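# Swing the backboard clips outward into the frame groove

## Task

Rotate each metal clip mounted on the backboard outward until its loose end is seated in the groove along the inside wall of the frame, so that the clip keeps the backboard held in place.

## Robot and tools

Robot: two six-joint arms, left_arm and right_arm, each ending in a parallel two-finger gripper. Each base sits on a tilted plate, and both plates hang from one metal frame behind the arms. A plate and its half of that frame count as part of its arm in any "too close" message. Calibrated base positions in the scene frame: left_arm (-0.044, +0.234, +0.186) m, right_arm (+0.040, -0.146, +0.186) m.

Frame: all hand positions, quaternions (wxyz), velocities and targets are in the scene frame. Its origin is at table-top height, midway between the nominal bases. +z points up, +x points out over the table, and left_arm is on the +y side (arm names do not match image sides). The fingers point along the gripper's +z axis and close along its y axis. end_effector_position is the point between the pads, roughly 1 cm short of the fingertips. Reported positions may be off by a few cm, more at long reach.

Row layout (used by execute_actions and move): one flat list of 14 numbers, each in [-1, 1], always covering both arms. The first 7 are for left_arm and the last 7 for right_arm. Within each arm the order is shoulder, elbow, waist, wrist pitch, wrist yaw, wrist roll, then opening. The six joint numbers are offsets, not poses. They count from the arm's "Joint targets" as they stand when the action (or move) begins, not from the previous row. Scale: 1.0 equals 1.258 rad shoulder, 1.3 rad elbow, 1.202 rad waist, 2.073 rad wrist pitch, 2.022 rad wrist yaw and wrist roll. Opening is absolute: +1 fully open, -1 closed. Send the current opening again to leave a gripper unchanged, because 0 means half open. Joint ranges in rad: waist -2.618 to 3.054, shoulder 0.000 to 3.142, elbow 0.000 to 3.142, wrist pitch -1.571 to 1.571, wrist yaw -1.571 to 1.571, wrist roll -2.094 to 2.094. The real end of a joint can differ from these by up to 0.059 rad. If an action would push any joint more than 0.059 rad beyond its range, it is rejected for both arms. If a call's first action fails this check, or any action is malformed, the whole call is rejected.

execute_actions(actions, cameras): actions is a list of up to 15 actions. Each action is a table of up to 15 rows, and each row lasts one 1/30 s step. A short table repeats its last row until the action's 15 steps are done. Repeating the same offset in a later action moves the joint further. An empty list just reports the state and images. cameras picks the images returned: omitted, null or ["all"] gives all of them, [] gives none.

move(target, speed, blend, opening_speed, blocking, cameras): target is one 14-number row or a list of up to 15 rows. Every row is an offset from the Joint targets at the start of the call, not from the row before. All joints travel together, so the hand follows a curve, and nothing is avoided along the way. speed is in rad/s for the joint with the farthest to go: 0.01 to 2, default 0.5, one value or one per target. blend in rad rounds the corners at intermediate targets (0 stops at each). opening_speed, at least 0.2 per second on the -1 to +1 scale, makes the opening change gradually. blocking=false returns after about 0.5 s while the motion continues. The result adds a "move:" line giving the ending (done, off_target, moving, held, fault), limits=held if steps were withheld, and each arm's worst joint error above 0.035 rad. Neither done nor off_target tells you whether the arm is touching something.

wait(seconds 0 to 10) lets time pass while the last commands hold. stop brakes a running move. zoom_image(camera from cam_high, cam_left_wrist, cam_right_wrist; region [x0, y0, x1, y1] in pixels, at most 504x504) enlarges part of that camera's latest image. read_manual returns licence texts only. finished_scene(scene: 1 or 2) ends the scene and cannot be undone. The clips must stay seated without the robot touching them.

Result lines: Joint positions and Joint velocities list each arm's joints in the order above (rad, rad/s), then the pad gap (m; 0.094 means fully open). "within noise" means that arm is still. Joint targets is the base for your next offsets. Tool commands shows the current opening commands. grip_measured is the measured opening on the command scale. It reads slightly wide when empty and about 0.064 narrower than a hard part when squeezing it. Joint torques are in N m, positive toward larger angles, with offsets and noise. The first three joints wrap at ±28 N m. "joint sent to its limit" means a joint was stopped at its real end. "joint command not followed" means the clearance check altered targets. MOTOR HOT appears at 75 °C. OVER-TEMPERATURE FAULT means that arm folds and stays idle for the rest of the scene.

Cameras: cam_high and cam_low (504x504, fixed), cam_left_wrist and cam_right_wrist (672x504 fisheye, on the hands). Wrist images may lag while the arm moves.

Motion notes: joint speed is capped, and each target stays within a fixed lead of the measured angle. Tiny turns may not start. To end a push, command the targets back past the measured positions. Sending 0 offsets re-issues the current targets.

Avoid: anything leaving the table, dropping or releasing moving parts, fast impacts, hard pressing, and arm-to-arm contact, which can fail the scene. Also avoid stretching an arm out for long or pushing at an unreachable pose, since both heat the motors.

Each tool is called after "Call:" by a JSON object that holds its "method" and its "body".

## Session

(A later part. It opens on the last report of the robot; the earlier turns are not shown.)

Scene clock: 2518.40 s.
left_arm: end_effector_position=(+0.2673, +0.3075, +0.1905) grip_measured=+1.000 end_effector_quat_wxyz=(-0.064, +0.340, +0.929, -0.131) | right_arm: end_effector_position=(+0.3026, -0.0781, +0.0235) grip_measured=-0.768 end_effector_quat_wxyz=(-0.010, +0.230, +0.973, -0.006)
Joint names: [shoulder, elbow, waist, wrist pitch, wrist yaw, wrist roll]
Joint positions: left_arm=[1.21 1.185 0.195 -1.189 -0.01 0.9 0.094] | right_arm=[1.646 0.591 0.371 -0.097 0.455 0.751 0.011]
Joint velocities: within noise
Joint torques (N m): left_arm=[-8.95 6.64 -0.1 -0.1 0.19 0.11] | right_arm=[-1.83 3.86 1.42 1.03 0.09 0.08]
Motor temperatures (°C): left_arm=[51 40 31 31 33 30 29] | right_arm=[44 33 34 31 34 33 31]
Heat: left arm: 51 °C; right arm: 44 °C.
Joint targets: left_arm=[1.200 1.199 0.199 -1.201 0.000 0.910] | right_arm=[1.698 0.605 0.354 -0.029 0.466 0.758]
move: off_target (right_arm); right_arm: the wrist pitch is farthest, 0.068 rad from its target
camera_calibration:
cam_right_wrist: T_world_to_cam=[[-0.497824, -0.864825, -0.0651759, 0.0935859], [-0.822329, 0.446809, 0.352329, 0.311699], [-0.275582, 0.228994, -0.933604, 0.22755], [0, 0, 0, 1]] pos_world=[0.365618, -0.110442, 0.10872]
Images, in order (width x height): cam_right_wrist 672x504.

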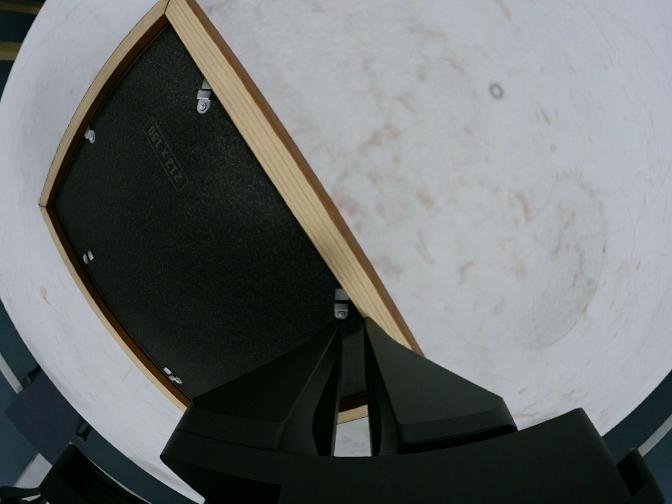

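Call:
{"method": "move", "body": {"target": [[0,0,0,0,0,0,1,-0.08,-0.015,0.03,-0.03,0,0,-0.77],[0,0,0,0,0,0,1,-0.0119,0.0077,0.01,-0.0222,0.0005,0.5222,-0.57],[0,0,0,0,0,0,1,-0.0024,0.0138,0.0017,-0.0106,0,0.5222,-0.57],[0,0,0,0,0,0,1,0.004,0.0154,-0.0017,-0.0053,-0.0015,0.5222,-0.57]], "speed": [0.4,0.5,0.15,0.1], "cameras": ["cam_right_wrist"]}}

Call:
{"method": "zoom_image", "body": {"camera": "cam_right_wrist", "region": [310, 290, 390, 360]}}

Scene clock: 2555.33 s.
left_arm: end_effector_position=(+0.2673, +0.3075, +0.1905) grip_measured=+1.000 end_effector_quat_wxyz=(-0.064, +0.340, +0.929, -0.131) | right_arm: end_effector_position=(+0.3136, -0.0746, +0.0173) grip_measured=-0.572 end_effector_quat_wxyz=(+0.002, +0.695, +0.719, -0.001)
Joint names: [shoulder, elbow, waist, wrist pitch, wrist yaw, wrist roll]
Joint positions: left_arm=[1.21 1.185 0.195 -1.189 -0.01 0.9 0.094] | right_arm=[1.682 0.614 0.364 -0.053 0.457 1.807 0.02]
Joint velocities: within noise
Joint torques (N m): left_arm=[-8.92 6.63 -0.09 -0.08 0.2 0.12] | right_arm=[-5.03 3.77 1.73 0.61 0.06 0.1]
Motor temperatures (°C): left_arm=[51 40 31 31 33 30 29] | right_arm=[40 34 33 32 34 33 31]
Heat: left arm: 51 °C; right arm: 40 °C.
Joint targets: left_arm=[1.200 1.199 0.199 -1.201 0.000 0.910] | right_arm=[1.703 0.625 0.352 -0.040 0.463 1.814]
move: done
camera_calibration:
cam_right_wrist: T_world_to_cam=[[-0.996169, 0.0242794, -0.0840117, 0.324513], [-0.00511073, 0.94288, 0.333093, 0.102375], [0.0873003, 0.332246, -0.939144, 0.117966], [0, 0, 0, 1]] pos_world=[0.313495, -0.1436, 0.10395]
Images, in order (width x height): cam_right_wrist 672x504.

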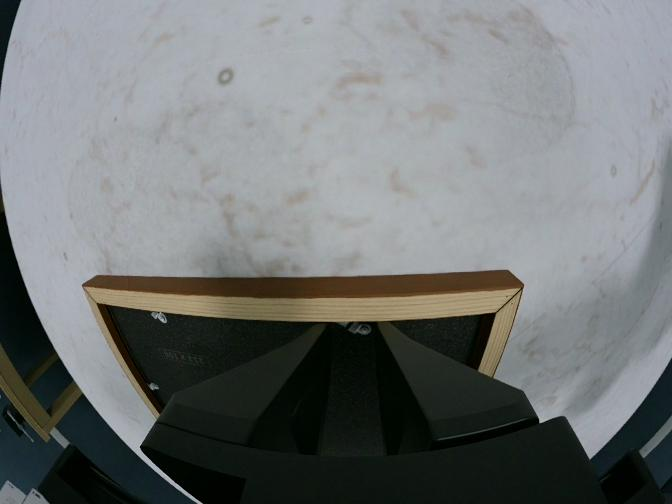

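Scaled by 6.300 from the camera's 672x504 image, which has a finer 960x720 frame.

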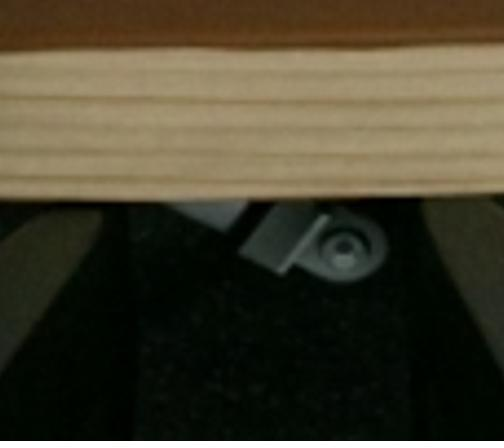

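Good: fingers clearly flank the whole clip. Squeeze.

Call:
{"method": "move", "body": {"target": [0,0,0,0,0,0,1,0,0,0,0,0,0,-0.9], "opening_speed": 0.25, "cameras": ["cam_right_wrist"]}}

Call:
{"method": "zoom_image", "body": {"camera": "cam_right_wrist", "region": [310, 290, 390, 360]}}

Scene clock: 2562.57 s.
left_arm: end_effector_position=(+0.2673, +0.3075, +0.1905) grip_measured=+1.000 end_effector_quat_wxyz=(-0.064, +0.340, +0.929, -0.131) | right_arm: end_effector_position=(+0.3108, -0.0741, +0.0174) grip_measured=-0.893 end_effector_quat_wxyz=(-0.004, +0.694, +0.720, -0.004)
Joint names: [shoulder, elbow, waist, wrist pitch, wrist yaw, wrist roll]
Joint positions: left_arm=[1.21 1.185 0.195 -1.189 -0.01 0.9 0.094] | right_arm=[1.682 0.615 0.364 -0.067 0.45 1.807 0.005]
Joint velocities: within noise
Joint torques (N m): left_arm=[-8.94 6.6 -0.12 -0.08 0.2 0.11] | right_arm=[-5.16 3.56 1.61 0.69 0.11 0.05]
Motor temperatures (°C): left_arm=[51 40 31 31 33 30 29] | right_arm=[40 34 33 32 34 33 31]
Heat: left arm: 51 °C; right arm: 40 °C.
Joint targets: left_arm=[1.200 1.199 0.199 -1.201 0.000 0.910] | right_arm=[1.703 0.625 0.352 -0.040 0.464 1.814]
move: done
camera_calibration:
cam_right_wrist: T_world_to_cam=[[-0.997243, 0.0196585, -0.0715479, 0.32153], [-0.00559044, 0.941617, 0.33664, 0.101889], [0.0739886, 0.336112, -0.938911, 0.122558], [0, 0, 0, 1]] pos_world=[0.312146, -0.143455, 0.103776]
Images, in order (width x height): cam_right_wrist 672x504.

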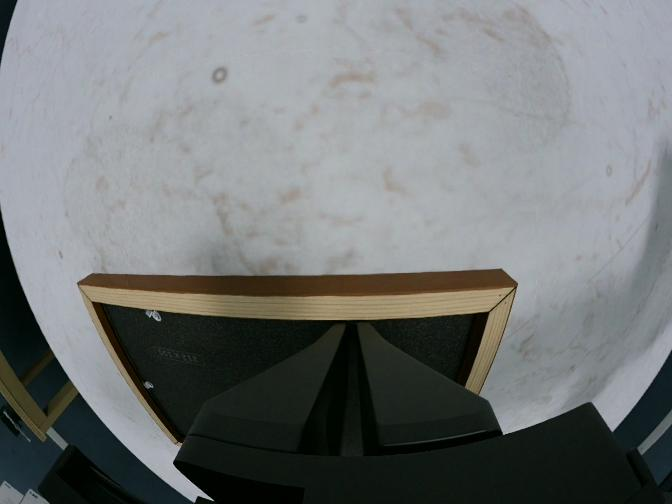

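Scaled by 6.300 from the camera's 672x504 image, which has a finer 960x720 frame.

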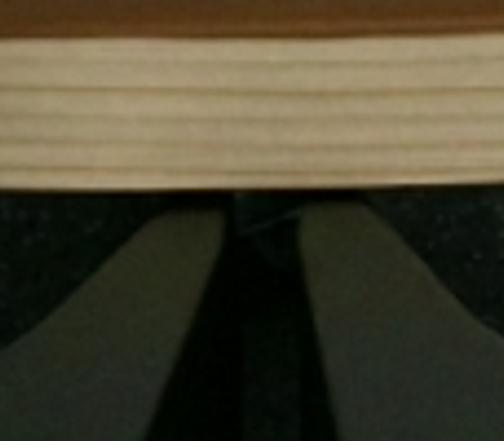

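Call:
{"method": "move", "body": {"target": [[0,0,0,0,0,0,1,0,0,0,0,0,0,-0.74],[0,0,0,0,0,0,1,-0.065,-0.015,0.025,-0.02,0,0,-0.74],[0,0,0,0,0,0,1,-0.11,-0.02,0.06,-0.03,0,-0.8,-0.74]], "speed": [0.4,0.3,1.0], "cameras": ["cam_right_wrist"]}}

Call:
{"method": "zoom_image", "body": {"camera": "cam_right_wrist", "region": [280, 240, 420, 350]}}

Call:
{"method": "zoom_image", "body": {"camera": "cam_right_wrist", "region": [360, 20, 460, 120]}}

Scene clock: 2576.37 s.
left_arm: end_effector_position=(+0.2673, +0.3075, +0.1905) grip_measured=+1.000 end_effector_quat_wxyz=(-0.064, +0.340, +0.929, -0.131) | right_arm: end_effector_position=(+0.3315, -0.0653, +0.0419) grip_measured=-0.741 end_effector_quat_wxyz=(+0.037, -0.033, +0.999, +0.018)
Joint names: [shoulder, elbow, waist, wrist pitch, wrist yaw, wrist roll]
Joint positions: left_arm=[1.21 1.185 0.195 -1.189 -0.01 0.9 0.094] | right_arm=[1.584 0.615 0.408 -0.083 0.455 0.206 0.012]
Joint velocities: within noise
Joint torques (N m): left_arm=[-8.94 6.63 -0.14 -0.09 0.19 0.11] | right_arm=[-8.73 1.96 3.82 0.43 0.05 -0.11]
Motor temperatures (°C): left_arm=[51 40 31 31 33 30 29] | right_arm=[40 34 33 32 34 33 31]
Heat: left arm: 51 °C; right arm: 40 °C.
Joint targets: left_arm=[1.200 1.199 0.199 -1.201 0.000 0.910] | right_arm=[1.565 0.599 0.425 -0.102 0.463 0.197]
move: done
camera_calibration:
cam_right_wrist: T_world_to_cam=[[0.0166057, -0.992683, -0.119602, -0.0564613], [-0.962834, -0.0481274, 0.26577, 0.34118], [-0.269582, 0.110744, -0.956588, 0.240938], [0, 0, 0, 1]] pos_world=[0.39439, -0.0663104, 0.13305]
Images, in order (width x height): cam_right_wrist 672x504.

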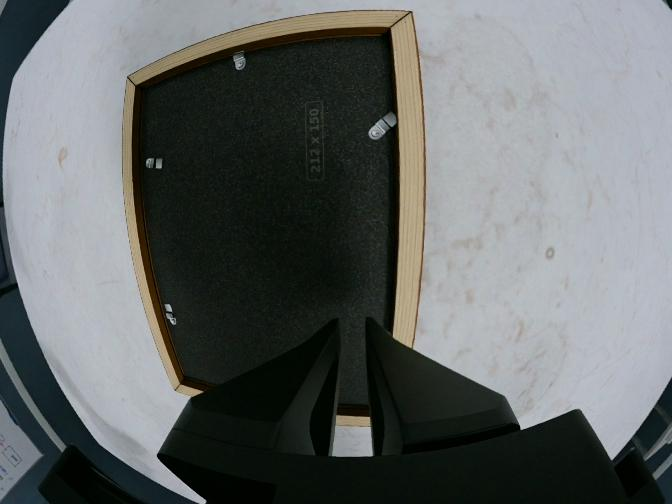

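Scaled by 3.600 from the camera's 672x504 image, which has a finer 960x720 frame.

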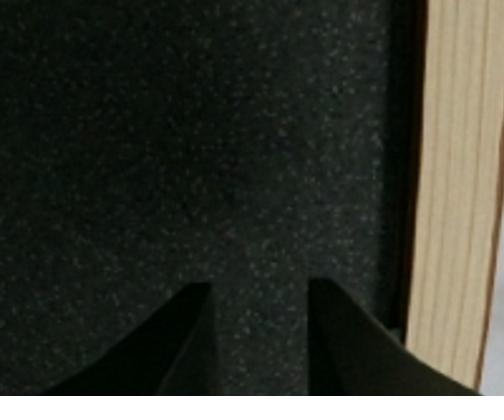

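Scaled by 5.040 from the camera's 672x504 image, which has a finer 960x720 frame.

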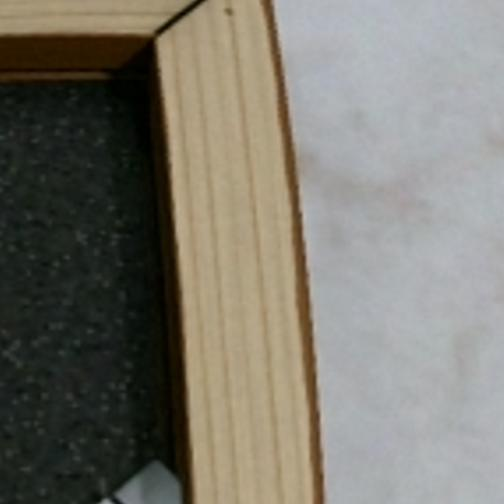

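Call:
{"method": "move", "body": {"target": [0,0,0,0,0,0,1,0.1502,-0.0215,0.228,-0.0285,0.0574,-0.6009,-0.723], "speed": 0.8, "cameras": ["cam_right_wrist"]}}

Call:
{"method": "zoom_image", "body": {"camera": "cam_right_wrist", "region": [280, 240, 420, 350]}}

Scene clock: 2611.73 s.
left_arm: end_effector_position=(+0.2673, +0.3075, +0.1905) grip_measured=+1.000 end_effector_quat_wxyz=(-0.064, +0.340, +0.929, -0.131) | right_arm: end_effector_position=(+0.2637, -0.0181, +0.0431) grip_measured=-0.725 end_effector_quat_wxyz=(+0.004, +0.725, -0.689, +0.004)
Joint names: [shoulder, elbow, waist, wrist pitch, wrist yaw, wrist roll]
Joint positions: left_arm=[1.21 1.185 0.195 -1.189 -0.01 0.9 0.094] | right_arm=[1.736 0.581 0.681 -0.142 0.577 -1.009 0.013]
Joint velocities: within noise
Joint torques (N m): left_arm=[-8.94 6.63 -0.14 -0.08 0.19 0.12] | right_arm=[-4.49 2.18 4.71 0.29 0.05 -0.15]
Motor temperatures (°C): left_arm=[51 40 31 31 33 30 29] | right_arm=[43 33 34 31 34 33 31]
Heat: left arm: 51 °C; right arm: 43 °C.
Joint targets: left_arm=[1.200 1.199 0.199 -1.201 0.000 0.910] | right_arm=[1.754 0.571 0.699 -0.161 0.579 -1.018]
move: done
camera_calibration:
cam_right_wrist: T_world_to_cam=[[0.996642, -0.0078847, -0.0815023, -0.250551], [0.0210407, -0.937271, 0.347967, -0.0012331], [-0.0791333, -0.348513, -0.933957, 0.159137], [0, 0, 0, 1]] pos_world=[0.262329, 0.0523299, 0.128635]
Images, in order (width x height): cam_right_wrist 672x504.

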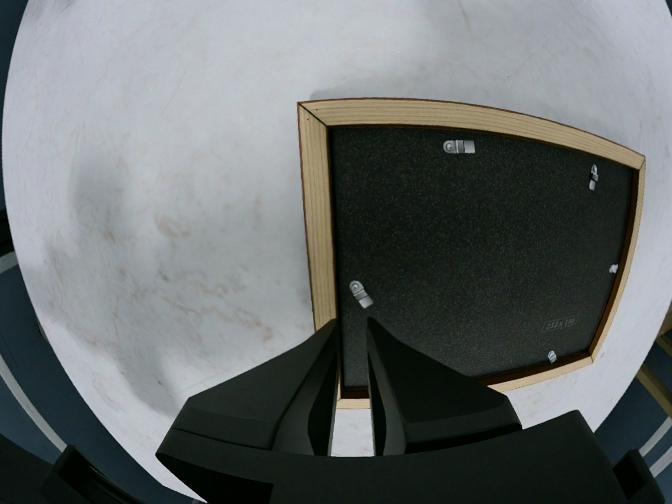

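Scaled by 3.600 from the camera's 672x504 image, which has a finer 960x720 frame.

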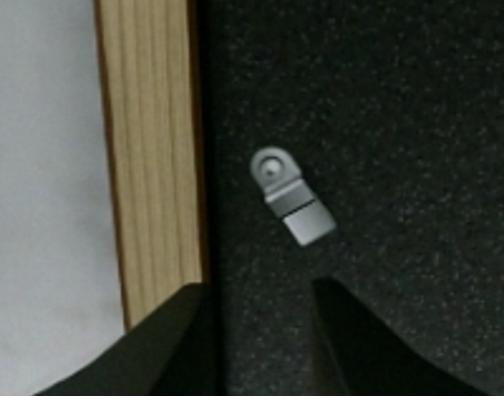

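Call:
{"method": "move", "body": {"target": [[0,0,0,0,0,0,1,0.0572,0.0269,-0.0541,0.0545,-0.0171,-0.0312,-0.723],[0,0,0,0,0,0,1,0.0803,0.03,-0.0641,0.0704,-0.0188,-0.0312,-0.723],[0,0,0,0,0,0,1,0.093,0.0315,-0.0699,0.0786,-0.0198,-0.0312,-0.723]], "speed": [0.4,0.15,0.1], "cameras": ["cam_right_wrist"]}}

Call:
{"method": "zoom_image", "body": {"camera": "cam_right_wrist", "region": [310, 290, 390, 360]}}

Scene clock: 2655.00 s.
left_arm: end_effector_position=(+0.2673, +0.3075, +0.1905) grip_measured=+1.000 end_effector_quat_wxyz=(-0.064, +0.340, +0.929, -0.131) | right_arm: end_effector_position=(+0.2663, -0.0145, +0.0179) grip_measured=-0.725 end_effector_quat_wxyz=(+0.006, +0.727, -0.687, +0.000)
Joint names: [shoulder, elbow, waist, wrist pitch, wrist yaw, wrist roll]
Joint positions: left_arm=[1.21 1.185 0.195 -1.189 -0.01 0.9 0.094] | right_arm=[1.847 0.6 0.627 -0.024 0.555 -1.072 0.013]
Joint velocities: within noise
Joint torques (N m): left_arm=[-8.92 6.64 -0.16 -0.09 0.19 0.12] | right_arm=[-4.33 3.4 2.39 0.7 -0.13 -0.12]
Motor temperatures (°C): left_arm=[51 40 31 31 33 30 29] | right_arm=[40 33 34 31 34 33 31]
Heat: left arm: 51 °C; right arm: 40 °C.
Joint targets: left_arm=[1.200 1.199 0.199 -1.201 0.000 0.910] | right_arm=[1.871 0.612 0.615 0.002 0.540 -1.081]
move: done
camera_calibration:
cam_right_wrist: T_world_to_cam=[[0.995943, -0.00232223, -0.0899535, -0.254739], [0.0290284, -0.93793, 0.345608, 0.00876916], [-0.0851727, -0.346818, -0.934057, 0.13866], [0, 0, 0, 1]] pos_world=[0.265261, 0.0557231, 0.103571]
Images, in order (width x height): cam_right_wrist 672x504.

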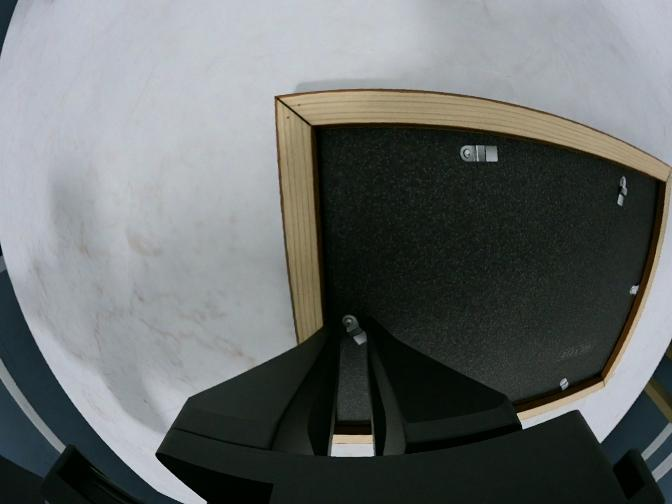

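Scaled by 6.300 from the camera's 672x504 image, which has a finer 960x720 frame.

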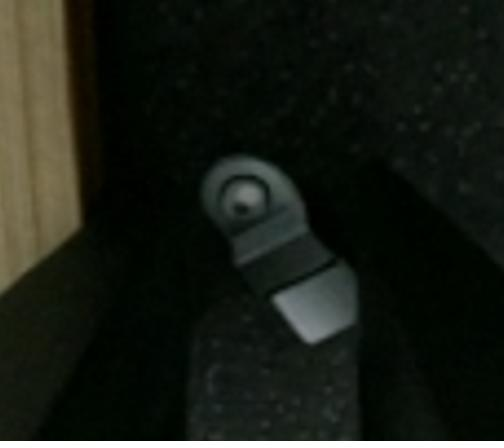

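Call:
{"method": "move", "body": {"target": [0,0,0,0,0,0,1,0,0,0,0,0,0,-0.9], "opening_speed": 0.25, "cameras": ["cam_right_wrist"]}}

Call:
{"method": "zoom_image", "body": {"camera": "cam_right_wrist", "region": [310, 290, 390, 360]}}

Scene clock: 2661.30 s.
left_arm: end_effector_position=(+0.2673, +0.3075, +0.1905) grip_measured=+1.000 end_effector_quat_wxyz=(-0.064, +0.340, +0.929, -0.131) | right_arm: end_effector_position=(+0.2673, -0.0143, +0.0179) grip_measured=-0.893 end_effector_quat_wxyz=(+0.005, +0.727, -0.687, +0.002)
Joint names: [shoulder, elbow, waist, wrist pitch, wrist yaw, wrist roll]
Joint positions: left_arm=[1.21 1.185 0.195 -1.189 -0.01 0.9 0.094] | right_arm=[1.847 0.6 0.627 -0.02 0.557 -1.075 0.005]
Joint velocities: within noise
Joint torques (N m): left_arm=[-8.92 6.65 -0.14 -0.09 0.2 0.12] | right_arm=[-4.44 3.52 2.5 0.63 -0.16 -0.07]
Motor temperatures (°C): left_arm=[51 40 31 31 33 30 29] | right_arm=[40 33 34 31 34 33 31]
Heat: left arm: 51 °C; right arm: 40 °C.
Joint targets: left_arm=[1.200 1.199 0.199 -1.201 0.000 0.910] | right_arm=[1.871 0.612 0.615 0.002 0.540 -1.081]
move: done
camera_calibration:
cam_right_wrist: T_world_to_cam=[[0.996315, -0.00221333, -0.0857358, -0.255914], [0.0276733, -0.937901, 0.345797, 0.00923555], [-0.0811771, -0.346896, -0.934384, 0.137724], [0, 0, 0, 1]] pos_world=[0.265896, 0.0558716, 0.103553]
Images, in order (width x height): cam_right_wrist 672x504.

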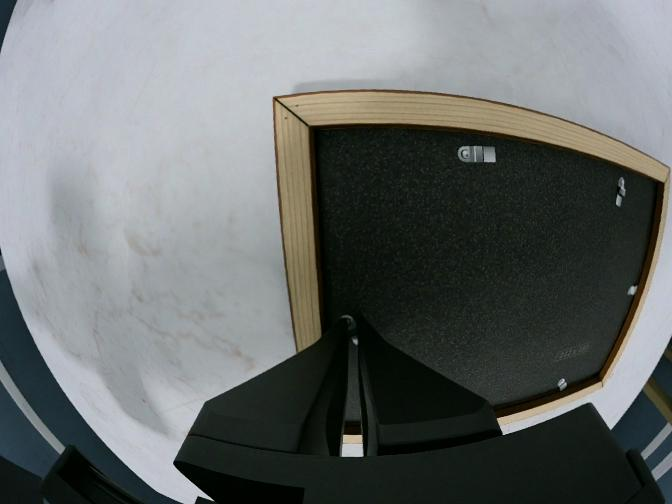

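Scaled by 6.300 from the camera's 672x504 image, which has a finer 960x720 frame.

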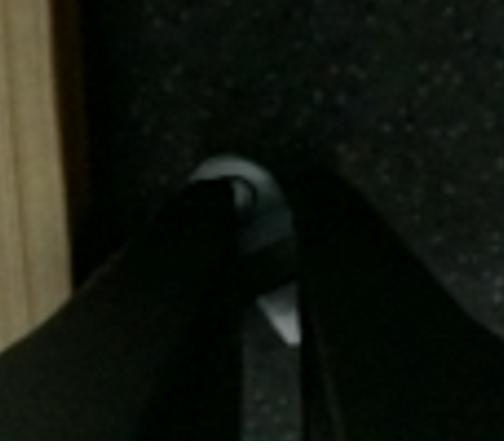

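Call:
{"method": "move", "body": {"target": [[0,0,0,0,0,0,1,0,0,0,0,0,0,-0.74],[0,0,0,0,0,0,1,-0.065,-0.02,0.03,-0.02,0,0,-0.74]], "speed": [0.4,0.3], "cameras": ["cam_right_wrist"]}}

Call:
{"method": "zoom_image", "body": {"camera": "cam_right_wrist", "region": [310, 290, 390, 360]}}

Scene clock: 2673.00 s.
left_arm: end_effector_position=(+0.2673, +0.3075, +0.1905) grip_measured=+1.000 end_effector_quat_wxyz=(-0.064, +0.340, +0.929, -0.131) | right_arm: end_effector_position=(+0.2781, -0.0105, +0.0264) grip_measured=-0.742 end_effector_quat_wxyz=(-0.015, +0.720, -0.694, +0.003)
Joint names: [shoulder, elbow, waist, wrist pitch, wrist yaw, wrist roll]
Joint positions: left_arm=[1.21 1.185 0.195 -1.189 -0.01 0.9 0.094] | right_arm=[1.803 0.601 0.632 -0.02 0.55 -1.075 0.012]
Joint velocities: within noise
Joint torques (N m): left_arm=[-8.96 6.63 -0.13 -0.09 0.2 0.11] | right_arm=[-7.91 1.44 4.85 0.34 -0.07 -0.07]
Motor temperatures (°C): left_arm=[51 40 31 31 33 30 29] | right_arm=[40 33 34 31 34 33 31]
Heat: left arm: 51 °C; right arm: 40 °C.
Joint targets: left_arm=[1.200 1.199 0.199 -1.201 0.000 0.910] | right_arm=[1.789 0.586 0.651 -0.039 0.540 -1.081]
move: done
camera_calibration:
cam_right_wrist: T_world_to_cam=[[0.998199, -0.0193544, -0.0567869, -0.267394], [-0.000184995, -0.947523, 0.319687, 0.0179328], [-0.0599942, -0.319101, -0.94582, 0.142601], [0, 0, 0, 1]] pos_world=[0.27547, 0.0573205, 0.113957]
Images, in order (width x height): cam_right_wrist 672x504.

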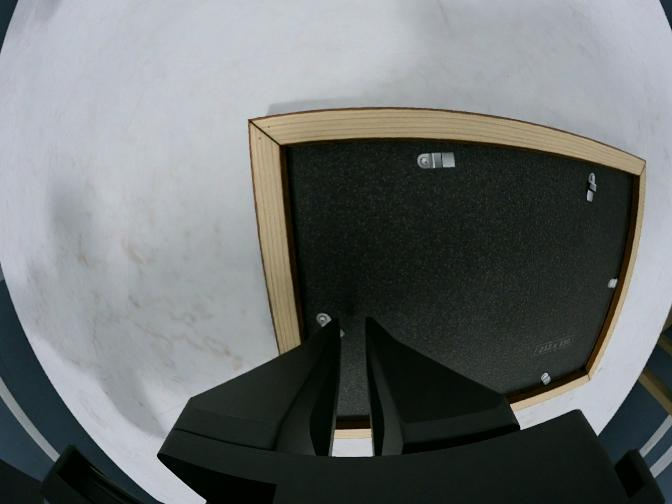

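Scaled by 6.300 from the camera's 672x504 image, which has a finer 960x720 frame.

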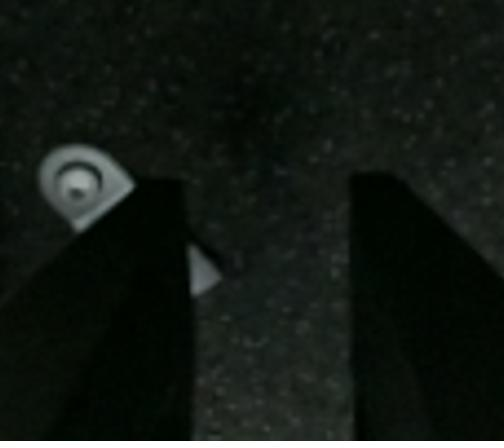

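Call:
{"method": "move", "body": {"target": [0,0,0,0,0,0,1,-0.0278,-0.0115,0.04,-0.0589,0.0193,0,-0.723], "speed": 0.4, "cameras": ["cam_right_wrist"]}}

Call:
{"method": "zoom_image", "body": {"camera": "cam_right_wrist", "region": [280, 240, 420, 350]}}

Scene clock: 2708.57 s.
left_arm: end_effector_position=(+0.2673, +0.3075, +0.1905) grip_measured=+1.000 end_effector_quat_wxyz=(-0.064, +0.340, +0.929, -0.131) | right_arm: end_effector_position=(+0.2555, -0.0192, +0.0372) grip_measured=-0.725 end_effector_quat_wxyz=(+0.018, +0.753, -0.658, +0.001)
Joint names: [shoulder, elbow, waist, wrist pitch, wrist yaw, wrist roll]
Joint positions: left_arm=[1.21 1.185 0.195 -1.189 -0.01 0.9 0.094] | right_arm=[1.771 0.582 0.68 -0.141 0.576 -1.075 0.013]
Joint velocities: within noise
Joint torques (N m): left_arm=[-8.94 6.6 -0.13 -0.09 0.2 0.12] | right_arm=[-7.82 1.84 4.6 0.22 0.01 -0.11]
Motor temperatures (°C): left_arm=[51 40 31 31 33 30 29] | right_arm=[43 33 35 31 34 33 31]
Heat: left arm: 51 °C; right arm: 43 °C.
Joint targets: left_arm=[1.200 1.199 0.199 -1.201 0.000 0.910] | right_arm=[1.754 0.571 0.699 -0.161 0.578 -1.081]
move: done
camera_calibration:
cam_right_wrist: T_world_to_cam=[[0.991567, 0.0731749, -0.106958, -0.239099], [0.107253, -0.926632, 0.360347, -0.0223158], [-0.0727422, -0.36878, -0.926666, 0.150298], [0, 0, 0, 1]] pos_world=[0.250409, 0.0522445, 0.121744]
Images, in order (width x height): cam_right_wrist 672x504.

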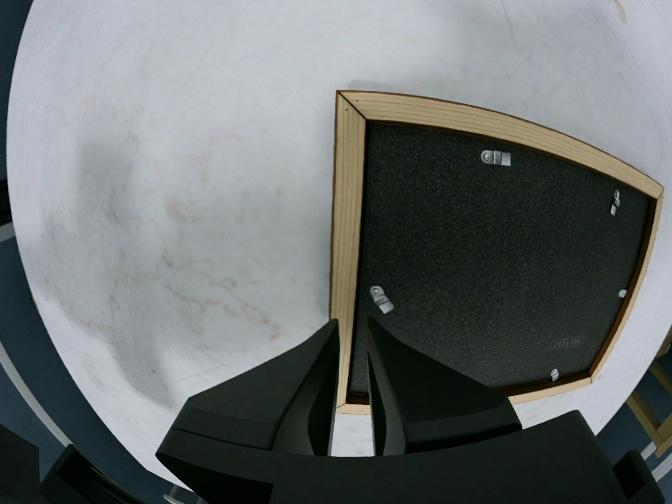

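Scaled by 3.600 from the camera's 672x504 image, which has a finer 960x720 frame.

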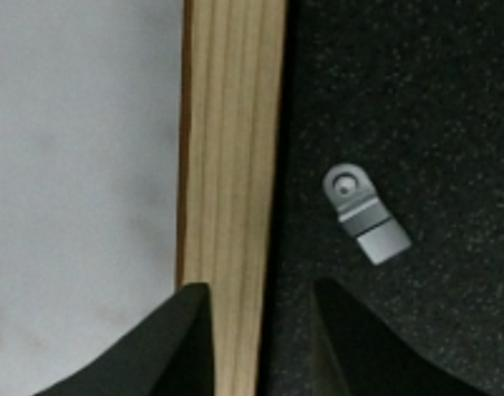

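Call:
{"method": "move", "body": {"target": [[0,0,0,0,0,0,1,0.066,0.0338,-0.0491,0.0535,-0.0158,0.002,-0.67],[0,0,0,0,0,0,1,0.0882,0.0392,-0.0616,0.0714,-0.018,0.002,-0.67],[0,0,0,0,0,0,1,0.0978,0.04,-0.0666,0.0791,-0.0188,0.002,-0.67]], "speed": [0.4,0.15,0.1], "cameras": ["cam_right_wrist"]}}

Call:
{"method": "zoom_image", "body": {"camera": "cam_right_wrist", "region": [310, 290, 390, 360]}}

Scene clock: 2738.63 s.
left_arm: end_effector_position=(+0.2673, +0.3075, +0.1905) grip_measured=+1.000 end_effector_quat_wxyz=(-0.064, +0.340, +0.929, -0.131) | right_arm: end_effector_position=(+0.2647, -0.0145, +0.0239) grip_measured=-0.671 end_effector_quat_wxyz=(+0.012, +0.737, -0.676, +0.001)
Joint names: [shoulder, elbow, waist, wrist pitch, wrist yaw, wrist roll]
Joint positions: left_arm=[1.21 1.185 0.195 -1.189 -0.01 0.9 0.094] | right_arm=[1.83 0.608 0.646 -0.073 0.565 -1.075 0.015]
Joint velocities: within noise
Joint torques (N m): left_arm=[-8.92 6.63 -0.13 -0.08 0.2 0.12] | right_arm=[-2.02 3.92 1.33 1.11 -0.22 -0.02]
Motor temperatures (°C): left_arm=[51 40 31 31 33 30 29] | right_arm=[41 33 35 31 34 33 31]
Heat: left arm: 51 °C; right arm: 41 °C.
Joint targets: left_arm=[1.200 1.199 0.199 -1.201 0.000 0.910] | right_arm=[1.877 0.623 0.619 0.002 0.540 -1.078]
move: off_target (right_arm); right_arm: the wrist pitch is farthest, 0.076 rad from its target
camera_calibration:
cam_right_wrist: T_world_to_cam=[[0.994949, 0.0270872, -0.0966629, -0.251801], [0.059822, -0.933243, 0.35423, -0.00155057], [-0.0806149, -0.358223, -0.930149, 0.142681], [0, 0, 0, 1]] pos_world=[0.262124, 0.0564851, 0.108924]
Images, in order (width x height): cam_right_wrist 672x504.

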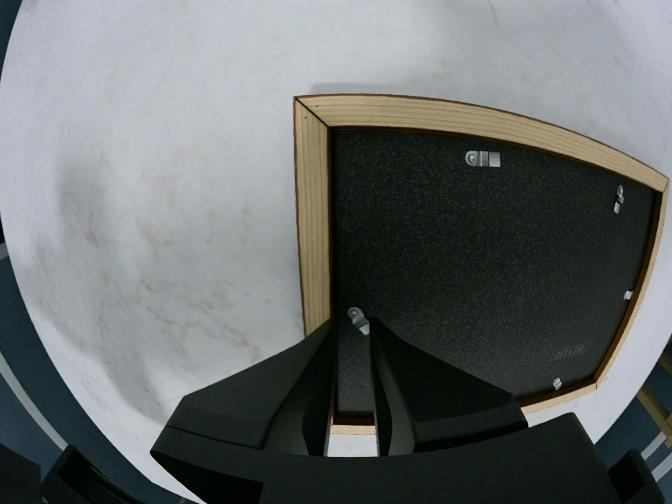

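Scaled by 6.300 from the camera's 672x504 image, which has a finer 960x720 frame.

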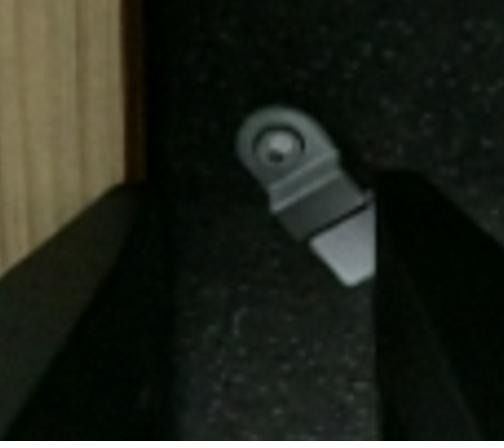

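Call:
{"method": "move", "body": {"target": [[0,0,0,0,0,0,1,-0.07,-0.018,0.044,-0.049,0.012,0,-0.67],[0,0,0,0,0,0,1,-0.0429,-0.0008,0.025,-0.0362,0.0045,0,-0.67],[0,0,0,0,0,0,1,-0.0135,0.0046,0.0087,-0.013,0.0015,0,-0.67],[0,0,0,0,0,0,1,0.0024,0.0046,0,0,0,0,-0.67]], "speed": [0.4,0.3,0.15,0.1], "cameras": ["cam_right_wrist"]}}

Call:
{"method": "zoom_image", "body": {"camera": "cam_right_wrist", "region": [310, 290, 390, 360]}}

Scene clock: 2764.33 s.
left_arm: end_effector_position=(+0.2673, +0.3075, +0.1905) grip_measured=+1.000 end_effector_quat_wxyz=(-0.064, +0.340, +0.929, -0.131) | right_arm: end_effector_position=(+0.2711, -0.0098, +0.0176) grip_measured=-0.671 end_effector_quat_wxyz=(+0.002, +0.727, -0.687, +0.001)
Joint names: [shoulder, elbow, waist, wrist pitch, wrist yaw, wrist roll]
Joint positions: left_arm=[1.21 1.185 0.195 -1.189 -0.01 0.9 0.094] | right_arm=[1.857 0.618 0.631 -0.023 0.555 -1.075 0.015]
Joint velocities: within noise
Joint torques (N m): left_arm=[-8.96 6.64 -0.14 -0.09 0.19 0.11] | right_arm=[-4.51 3.4 2.52 0.68 -0.12 -0.04]
Motor temperatures (°C): left_arm=[51 40 31 31 33 30 29] | right_arm=[39 33 34 32 34 33 31]
Heat: left arm: 51 °C; right arm: 39 °C.
Joint targets: left_arm=[1.200 1.199 0.199 -1.201 0.000 0.910] | right_arm=[1.880 0.629 0.619 0.002 0.541 -1.078]
move: done
camera_calibration:
cam_right_wrist: T_world_to_cam=[[0.99662, -0.000862483, -0.0821492, -0.259822], [0.0272475, -0.939875, 0.340429, 0.0136461], [-0.0775036, -0.341517, -0.936675, 0.138384], [0, 0, 0, 1]] pos_world=[0.269297, 0.0598619, 0.103631]
Images, in order (width x height): cam_right_wrist 672x504.

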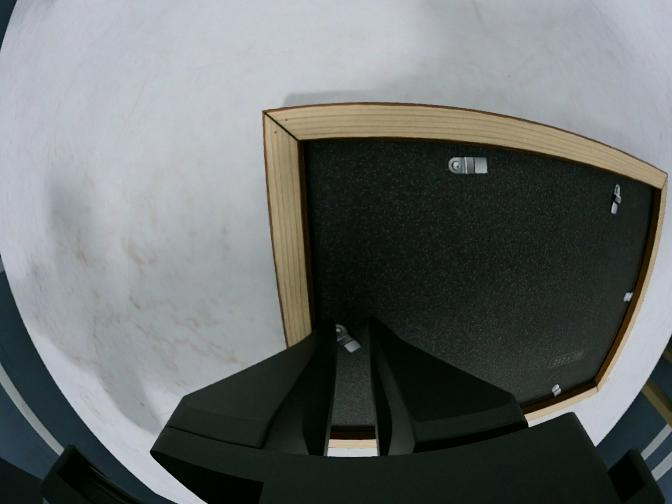

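Scaled by 6.300 from the camera's 672x504 image, which has a finer 960x720 frame.

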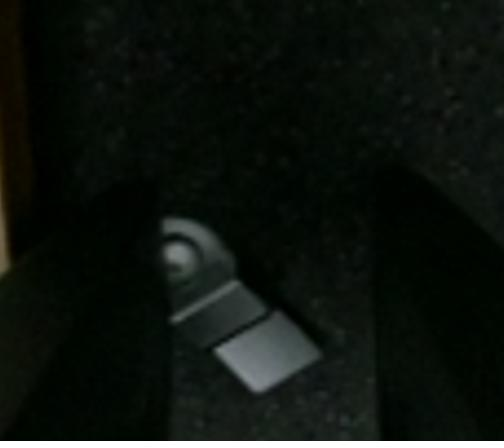

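Call:
{"method": "move", "body": {"target": [0,0,0,0,0,0,1,0,0,0,0,0,0,-0.9], "opening_speed": 0.25, "cameras": ["cam_right_wrist"]}}

Call:
{"method": "zoom_image", "body": {"camera": "cam_right_wrist", "region": [310, 290, 390, 360]}}

Scene clock: 2773.23 s.
left_arm: end_effector_position=(+0.2673, +0.3075, +0.1905) grip_measured=+1.000 end_effector_quat_wxyz=(-0.064, +0.340, +0.929, -0.131) | right_arm: end_effector_position=(+0.2674, -0.0102, +0.0176) grip_measured=-0.892 end_effector_quat_wxyz=(+0.006, +0.730, -0.684, -0.005)
Joint names: [shoulder, elbow, waist, wrist pitch, wrist yaw, wrist roll]
Joint positions: left_arm=[1.21 1.185 0.195 -1.189 -0.01 0.9 0.094] | right_arm=[1.857 0.618 0.631 -0.038 0.546 -1.075 0.005]
Joint velocities: within noise
Joint torques (N m): left_arm=[-8.96 6.65 -0.1 -0.09 0.21 0.12] | right_arm=[-4.66 3.25 2.66 0.79 -0.07 -0.06]
Motor temperatures (°C): left_arm=[51 40 31 31 33 30 29] | right_arm=[39 33 34 32 34 33 31]
Heat: left arm: 51 °C; right arm: 39 °C.
Joint targets: left_arm=[1.200 1.199 0.199 -1.201 0.000 0.910] | right_arm=[1.880 0.629 0.619 0.003 0.541 -1.078]
move: off_target (right_arm); right_arm: the wrist pitch is farthest, 0.040 rad from its target
camera_calibration:
cam_right_wrist: T_world_to_cam=[[0.995191, 0.00693092, -0.09771, -0.255428], [0.0398144, -0.940002, 0.338837, 0.0100599], [-0.0894992, -0.341098, -0.935757, 0.141202], [0, 0, 0, 1]] pos_world=[0.266437, 0.0593904, 0.103764]
Images, in order (width x height): cam_right_wrist 672x504.

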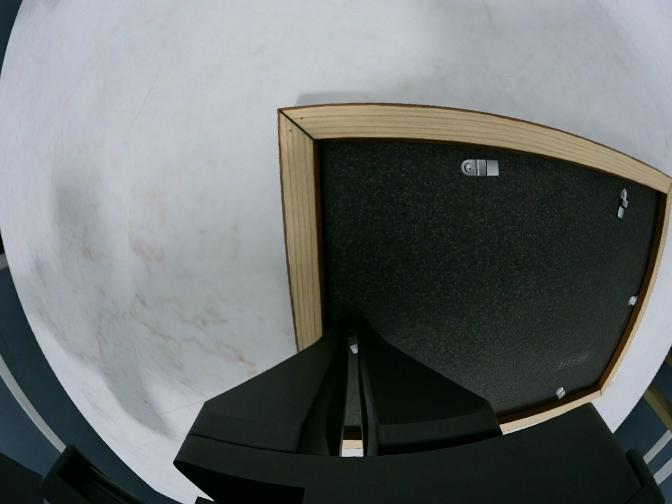

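Scaled by 6.300 from the camera's 672x504 image, which has a finer 960x720 frame.

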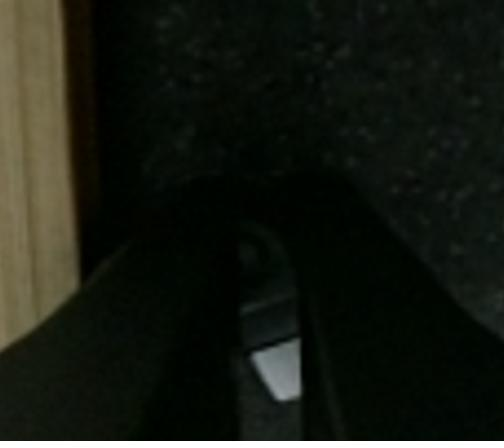

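Call:
{"method": "move", "body": {"target": [[0,0,0,0,0,0,1,0,0,0,0,0,0,-0.74],[0,0,0,0,0,0,1,-0.07,0,0.044,-0.049,0.012,0,-0.74],[0,0,0,0,0,0,1,-0.0715,-0.0846,0.0191,-0.0135,0.003,0,-0.234],[0,0,0,0,0,0,1,-0.0421,-0.0846,0.0029,0.0109,0.001,0,-0.234],[0,0,0,0,0,0,1,-0.0262,-0.0846,-0.0058,0.0236,-0.0015,0,-0.234]], "speed": [0.4,0.3,0.4,0.15,0.1], "cameras": ["cam_right_wrist"]}}

Call:
{"method": "zoom_image", "body": {"camera": "cam_right_wrist", "region": [290, 260, 410, 360]}}

Scene clock: 2870.80 s.
left_arm: end_effector_position=(+0.2673, +0.3075, +0.1905) grip_measured=+1.000 end_effector_quat_wxyz=(-0.064, +0.340, +0.929, -0.131) | right_arm: end_effector_position=(+0.2527, -0.0233, +0.0179) grip_measured=-0.236 end_effector_quat_wxyz=(+0.004, +0.726, -0.688, +0.000)
Joint names: [shoulder, elbow, waist, wrist pitch, wrist yaw, wrist roll]
Joint positions: left_arm=[1.21 1.185 0.195 -1.189 -0.01 0.9 0.094] | right_arm=[1.824 0.528 0.624 0.032 0.552 -1.075 0.036]
Joint velocities: within noise
Joint torques (N m): left_arm=[-8.94 6.6 -0.14 -0.09 0.19 0.11] | right_arm=[-4.11 1.46 2.25 0.63 -0.13 -0.02]
Motor temperatures (°C): left_arm=[52 40 31 31 33 30 29] | right_arm=[38 33 34 32 34 33 32]
Heat: left arm: 52 °C; right arm: 38 °C.
Joint targets: left_arm=[1.200 1.199 0.199 -1.201 0.000 0.910] | right_arm=[1.847 0.519 0.612 0.051 0.537 -1.077]
move: done
camera_calibration:
cam_right_wrist: T_world_to_cam=[[0.996129, -0.00503092, -0.0877561, -0.241414], [0.0254283, -0.939181, 0.342481, 0.00180338], [-0.0841418, -0.343387, -0.935417, 0.134267], [0, 0, 0, 1]] pos_world=[0.251731, 0.0465847, 0.103793]
Images, in order (width x height): cam_right_wrist 672x504.

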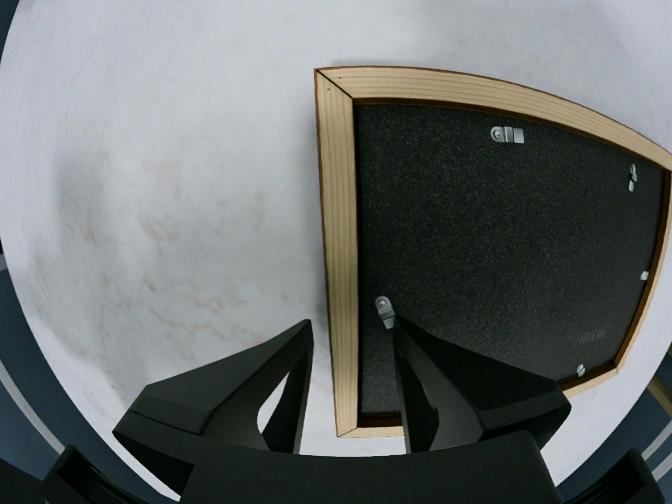

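Scaled by 4.200 from the camera's 672x504 image, which has a finer 960x720 frame.

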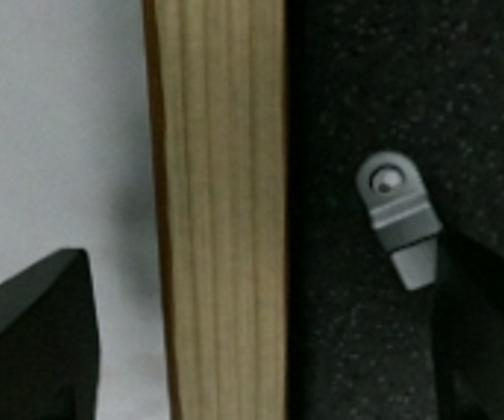

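Call:
{"method": "move", "body": {"target": [0,0,0,0,0,0,1,0,0,0,0,0,0,-0.745], "opening_speed": 0.4, "cameras": ["cam_right_wrist"]}}

Call:
{"method": "zoom_image", "body": {"camera": "cam_right_wrist", "region": [290, 260, 410, 360]}}

Scene clock: 2883.73 s.
left_arm: end_effector_position=(+0.2673, +0.3075, +0.1905) grip_measured=+1.000 end_effector_quat_wxyz=(-0.064, +0.340, +0.929, -0.131) | right_arm: end_effector_position=(+0.2497, -0.0235, +0.0171) grip_measured=-0.738 end_effector_quat_wxyz=(+0.007, +0.725, -0.689, -0.005)
Joint names: [shoulder, elbow, waist, wrist pitch, wrist yaw, wrist roll]
Joint positions: left_arm=[1.21 1.185 0.195 -1.189 -0.01 0.9 0.094] | right_arm=[1.827 0.524 0.622 0.031 0.543 -1.07 0.012]
Joint velocities: within noise
Joint torques (N m): left_arm=[-8.95 6.64 -0.12 -0.09 0.19 0.11] | right_arm=[-4.3 1.72 2.62 0.6 -0.07 -0.11]
Motor temperatures (°C): left_arm=[52 40 31 31 33 30 29] | right_arm=[38 33 34 32 34 33 32]
Heat: left arm: 52 °C; right arm: 38 °C.
Joint targets: left_arm=[1.200 1.199 0.199 -1.201 0.000 0.910] | right_arm=[1.847 0.519 0.612 0.052 0.537 -1.077]
move: done
camera_calibration:
cam_right_wrist: T_world_to_cam=[[0.995158, -0.00731647, -0.0980165, -0.238049], [0.0264454, -0.940521, 0.338704, 0.00178226], [-0.0946647, -0.339656, -0.935774, 0.135989], [0, 0, 0, 1]] pos_world=[0.249722, 0.0461241, 0.103319]
Images, in order (width x height): cam_right_wrist 672x504.

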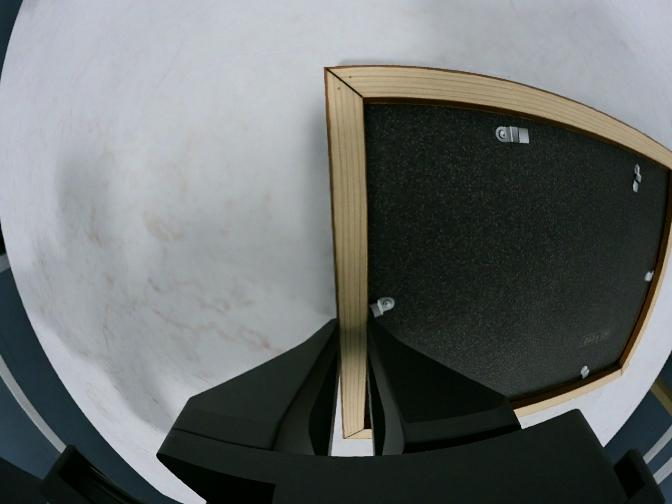

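Scaled by 4.200 from the camera's 672x504 image, which has a finer 960x720 frame.

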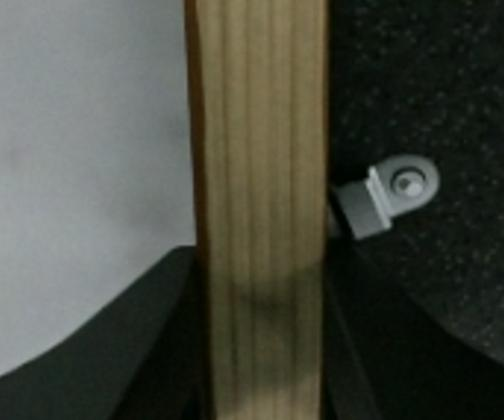

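Call:
{"method": "move", "body": {"target": [[0,0,0,0,0,0,1,0,0,0,0,0,0,-0.5],[0,0,0,0,0,0,1,-0.07,0,0.044,-0.049,0.012,0,-0.5],[0,0,0,0,0,0,1,-0.0199,0.0662,0.0366,-0.0593,0.0074,0.7883,-0.66],[0,0,0,0,0,0,1,0.0095,0.0692,0.0204,-0.036,0.0045,0.7883,-0.66],[0,0,0,0,0,0,1,0.0254,0.0692,0.0116,-0.0232,0.003,0.7883,-0.66]], "speed": [0.4,0.3,0.8,0.15,0.1], "cameras": ["cam_right_wrist"]}}

Call:
{"method": "zoom_image", "body": {"camera": "cam_right_wrist", "region": [290, 260, 410, 360]}}

Scene clock: 2919.80 s.
left_arm: end_effector_position=(+0.2673, +0.3075, +0.1905) grip_measured=+1.000 end_effector_quat_wxyz=(-0.064, +0.340, +0.929, -0.131) | right_arm: end_effector_position=(+0.2654, -0.0101, +0.0173) grip_measured=-0.658 end_effector_quat_wxyz=(-0.002, -0.026, +1.000, +0.000)
Joint names: [shoulder, elbow, waist, wrist pitch, wrist yaw, wrist roll]
Joint positions: left_arm=[1.21 1.185 0.195 -1.189 -0.01 0.9 0.094] | right_arm=[1.857 0.6 0.636 -0.01 0.552 0.509 0.016]
Joint velocities: within noise
Joint torques (N m): left_arm=[-8.91 6.64 -0.1 -0.1 0.2 0.11] | right_arm=[-4.67 3.26 2.8 0.58 -0.05 0.09]
Motor temperatures (°C): left_arm=[52 40 31 31 33 30 29] | right_arm=[38 32 34 32 34 33 32]
Heat: left arm: 52 °C; right arm: 38 °C.
Joint targets: left_arm=[1.200 1.199 0.199 -1.201 0.000 0.910] | right_arm=[1.879 0.609 0.626 0.003 0.543 0.517]
move: done
camera_calibration:
cam_right_wrist: T_world_to_cam=[[-0.00668562, -0.996647, -0.0815525, 0.0019909], [-0.940043, -0.0215459, 0.340375, 0.279616], [-0.34099, 0.0789384, -0.936747, 0.211837], [0, 0, 0, 1]] pos_world=[0.335098, -0.00871327, 0.103426]
Images, in order (width x height): cam_right_wrist 672x504.

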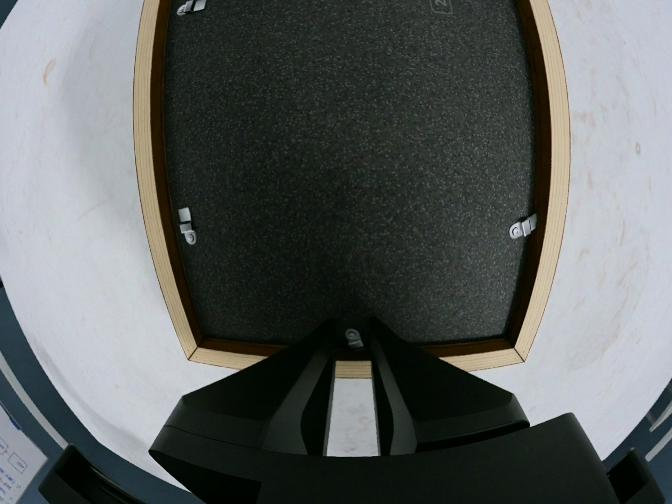

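Scaled by 4.200 from the camera's 672x504 image, which has a finer 960x720 frame.

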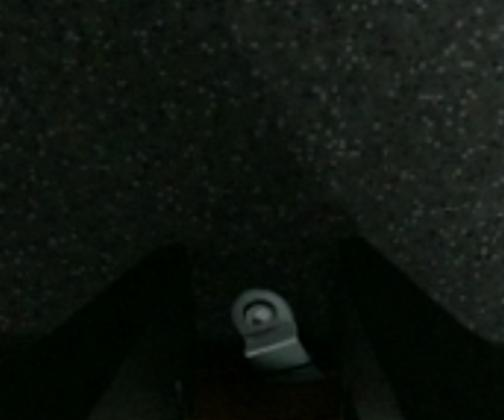

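Call:
{"method": "move", "body": {"target": [0,0,0,0,0,0,1,0,0,0,0,0,0,-0.9], "opening_speed": 0.25, "cameras": ["cam_right_wrist"]}}

Call:
{"method": "zoom_image", "body": {"camera": "cam_right_wrist", "region": [290, 260, 410, 360]}}

Call:
{"method": "zoom_image", "body": {"camera": "cam_right_wrist", "region": [490, 190, 570, 260]}}

Scene clock: 2932.87 s.
left_arm: end_effector_position=(+0.2673, +0.3075, +0.1905) grip_measured=+1.000 end_effector_quat_wxyz=(-0.064, +0.340, +0.929, -0.131) | right_arm: end_effector_position=(+0.2661, -0.0101, +0.0172) grip_measured=-0.895 end_effector_quat_wxyz=(-0.001, -0.024, +1.000, +0.000)
Joint names: [shoulder, elbow, waist, wrist pitch, wrist yaw, wrist roll]
Joint positions: left_arm=[1.21 1.185 0.195 -1.189 -0.01 0.9 0.094] | right_arm=[1.857 0.6 0.636 -0.007 0.553 0.509 0.005]
Joint velocities: within noise
Joint torques (N m): left_arm=[-8.96 6.65 -0.13 -0.09 0.21 0.11] | right_arm=[-4.62 3.26 2.76 0.53 -0.04 0.09]
Motor temperatures (°C): left_arm=[52 40 31 31 33 30 29] | right_arm=[37 32 34 32 34 33 32]
Heat: left arm: 52 °C; right arm: 37 °C.
Joint targets: left_arm=[1.200 1.199 0.199 -1.201 0.000 0.910] | right_arm=[1.879 0.609 0.625 0.003 0.544 0.516]
move: done
camera_calibration:
cam_right_wrist: T_world_to_cam=[[-0.00870252, -0.996603, -0.0818975, 0.00256769], [-0.940905, -0.0195682, 0.338105, 0.280594], [-0.338559, 0.0800002, -0.937538, 0.211353], [0, 0, 0, 1]] pos_world=[0.33559, -0.00885858, 0.103491]
Images, in order (width x height): cam_right_wrist 672x504.

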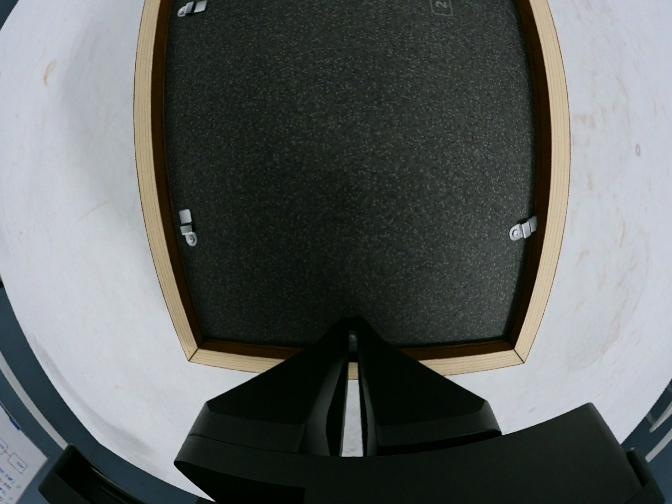

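Scaled by 4.200 from the camera's 672x504 image, which has a finer 960x720 frame.

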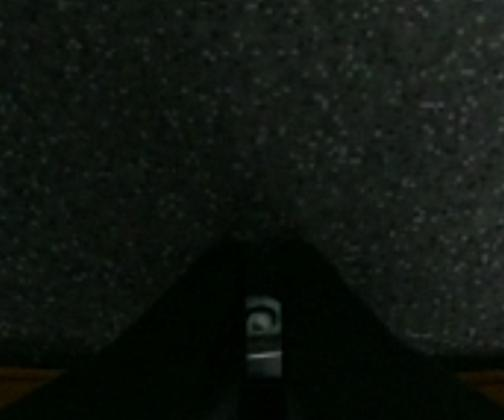

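Scaled by 6.300 from the camera's 672x504 image, which has a finer 960x720 frame.

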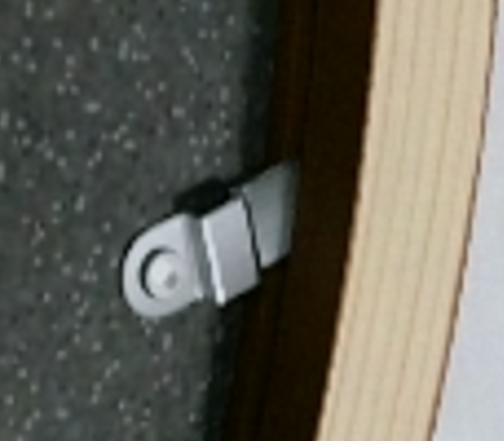

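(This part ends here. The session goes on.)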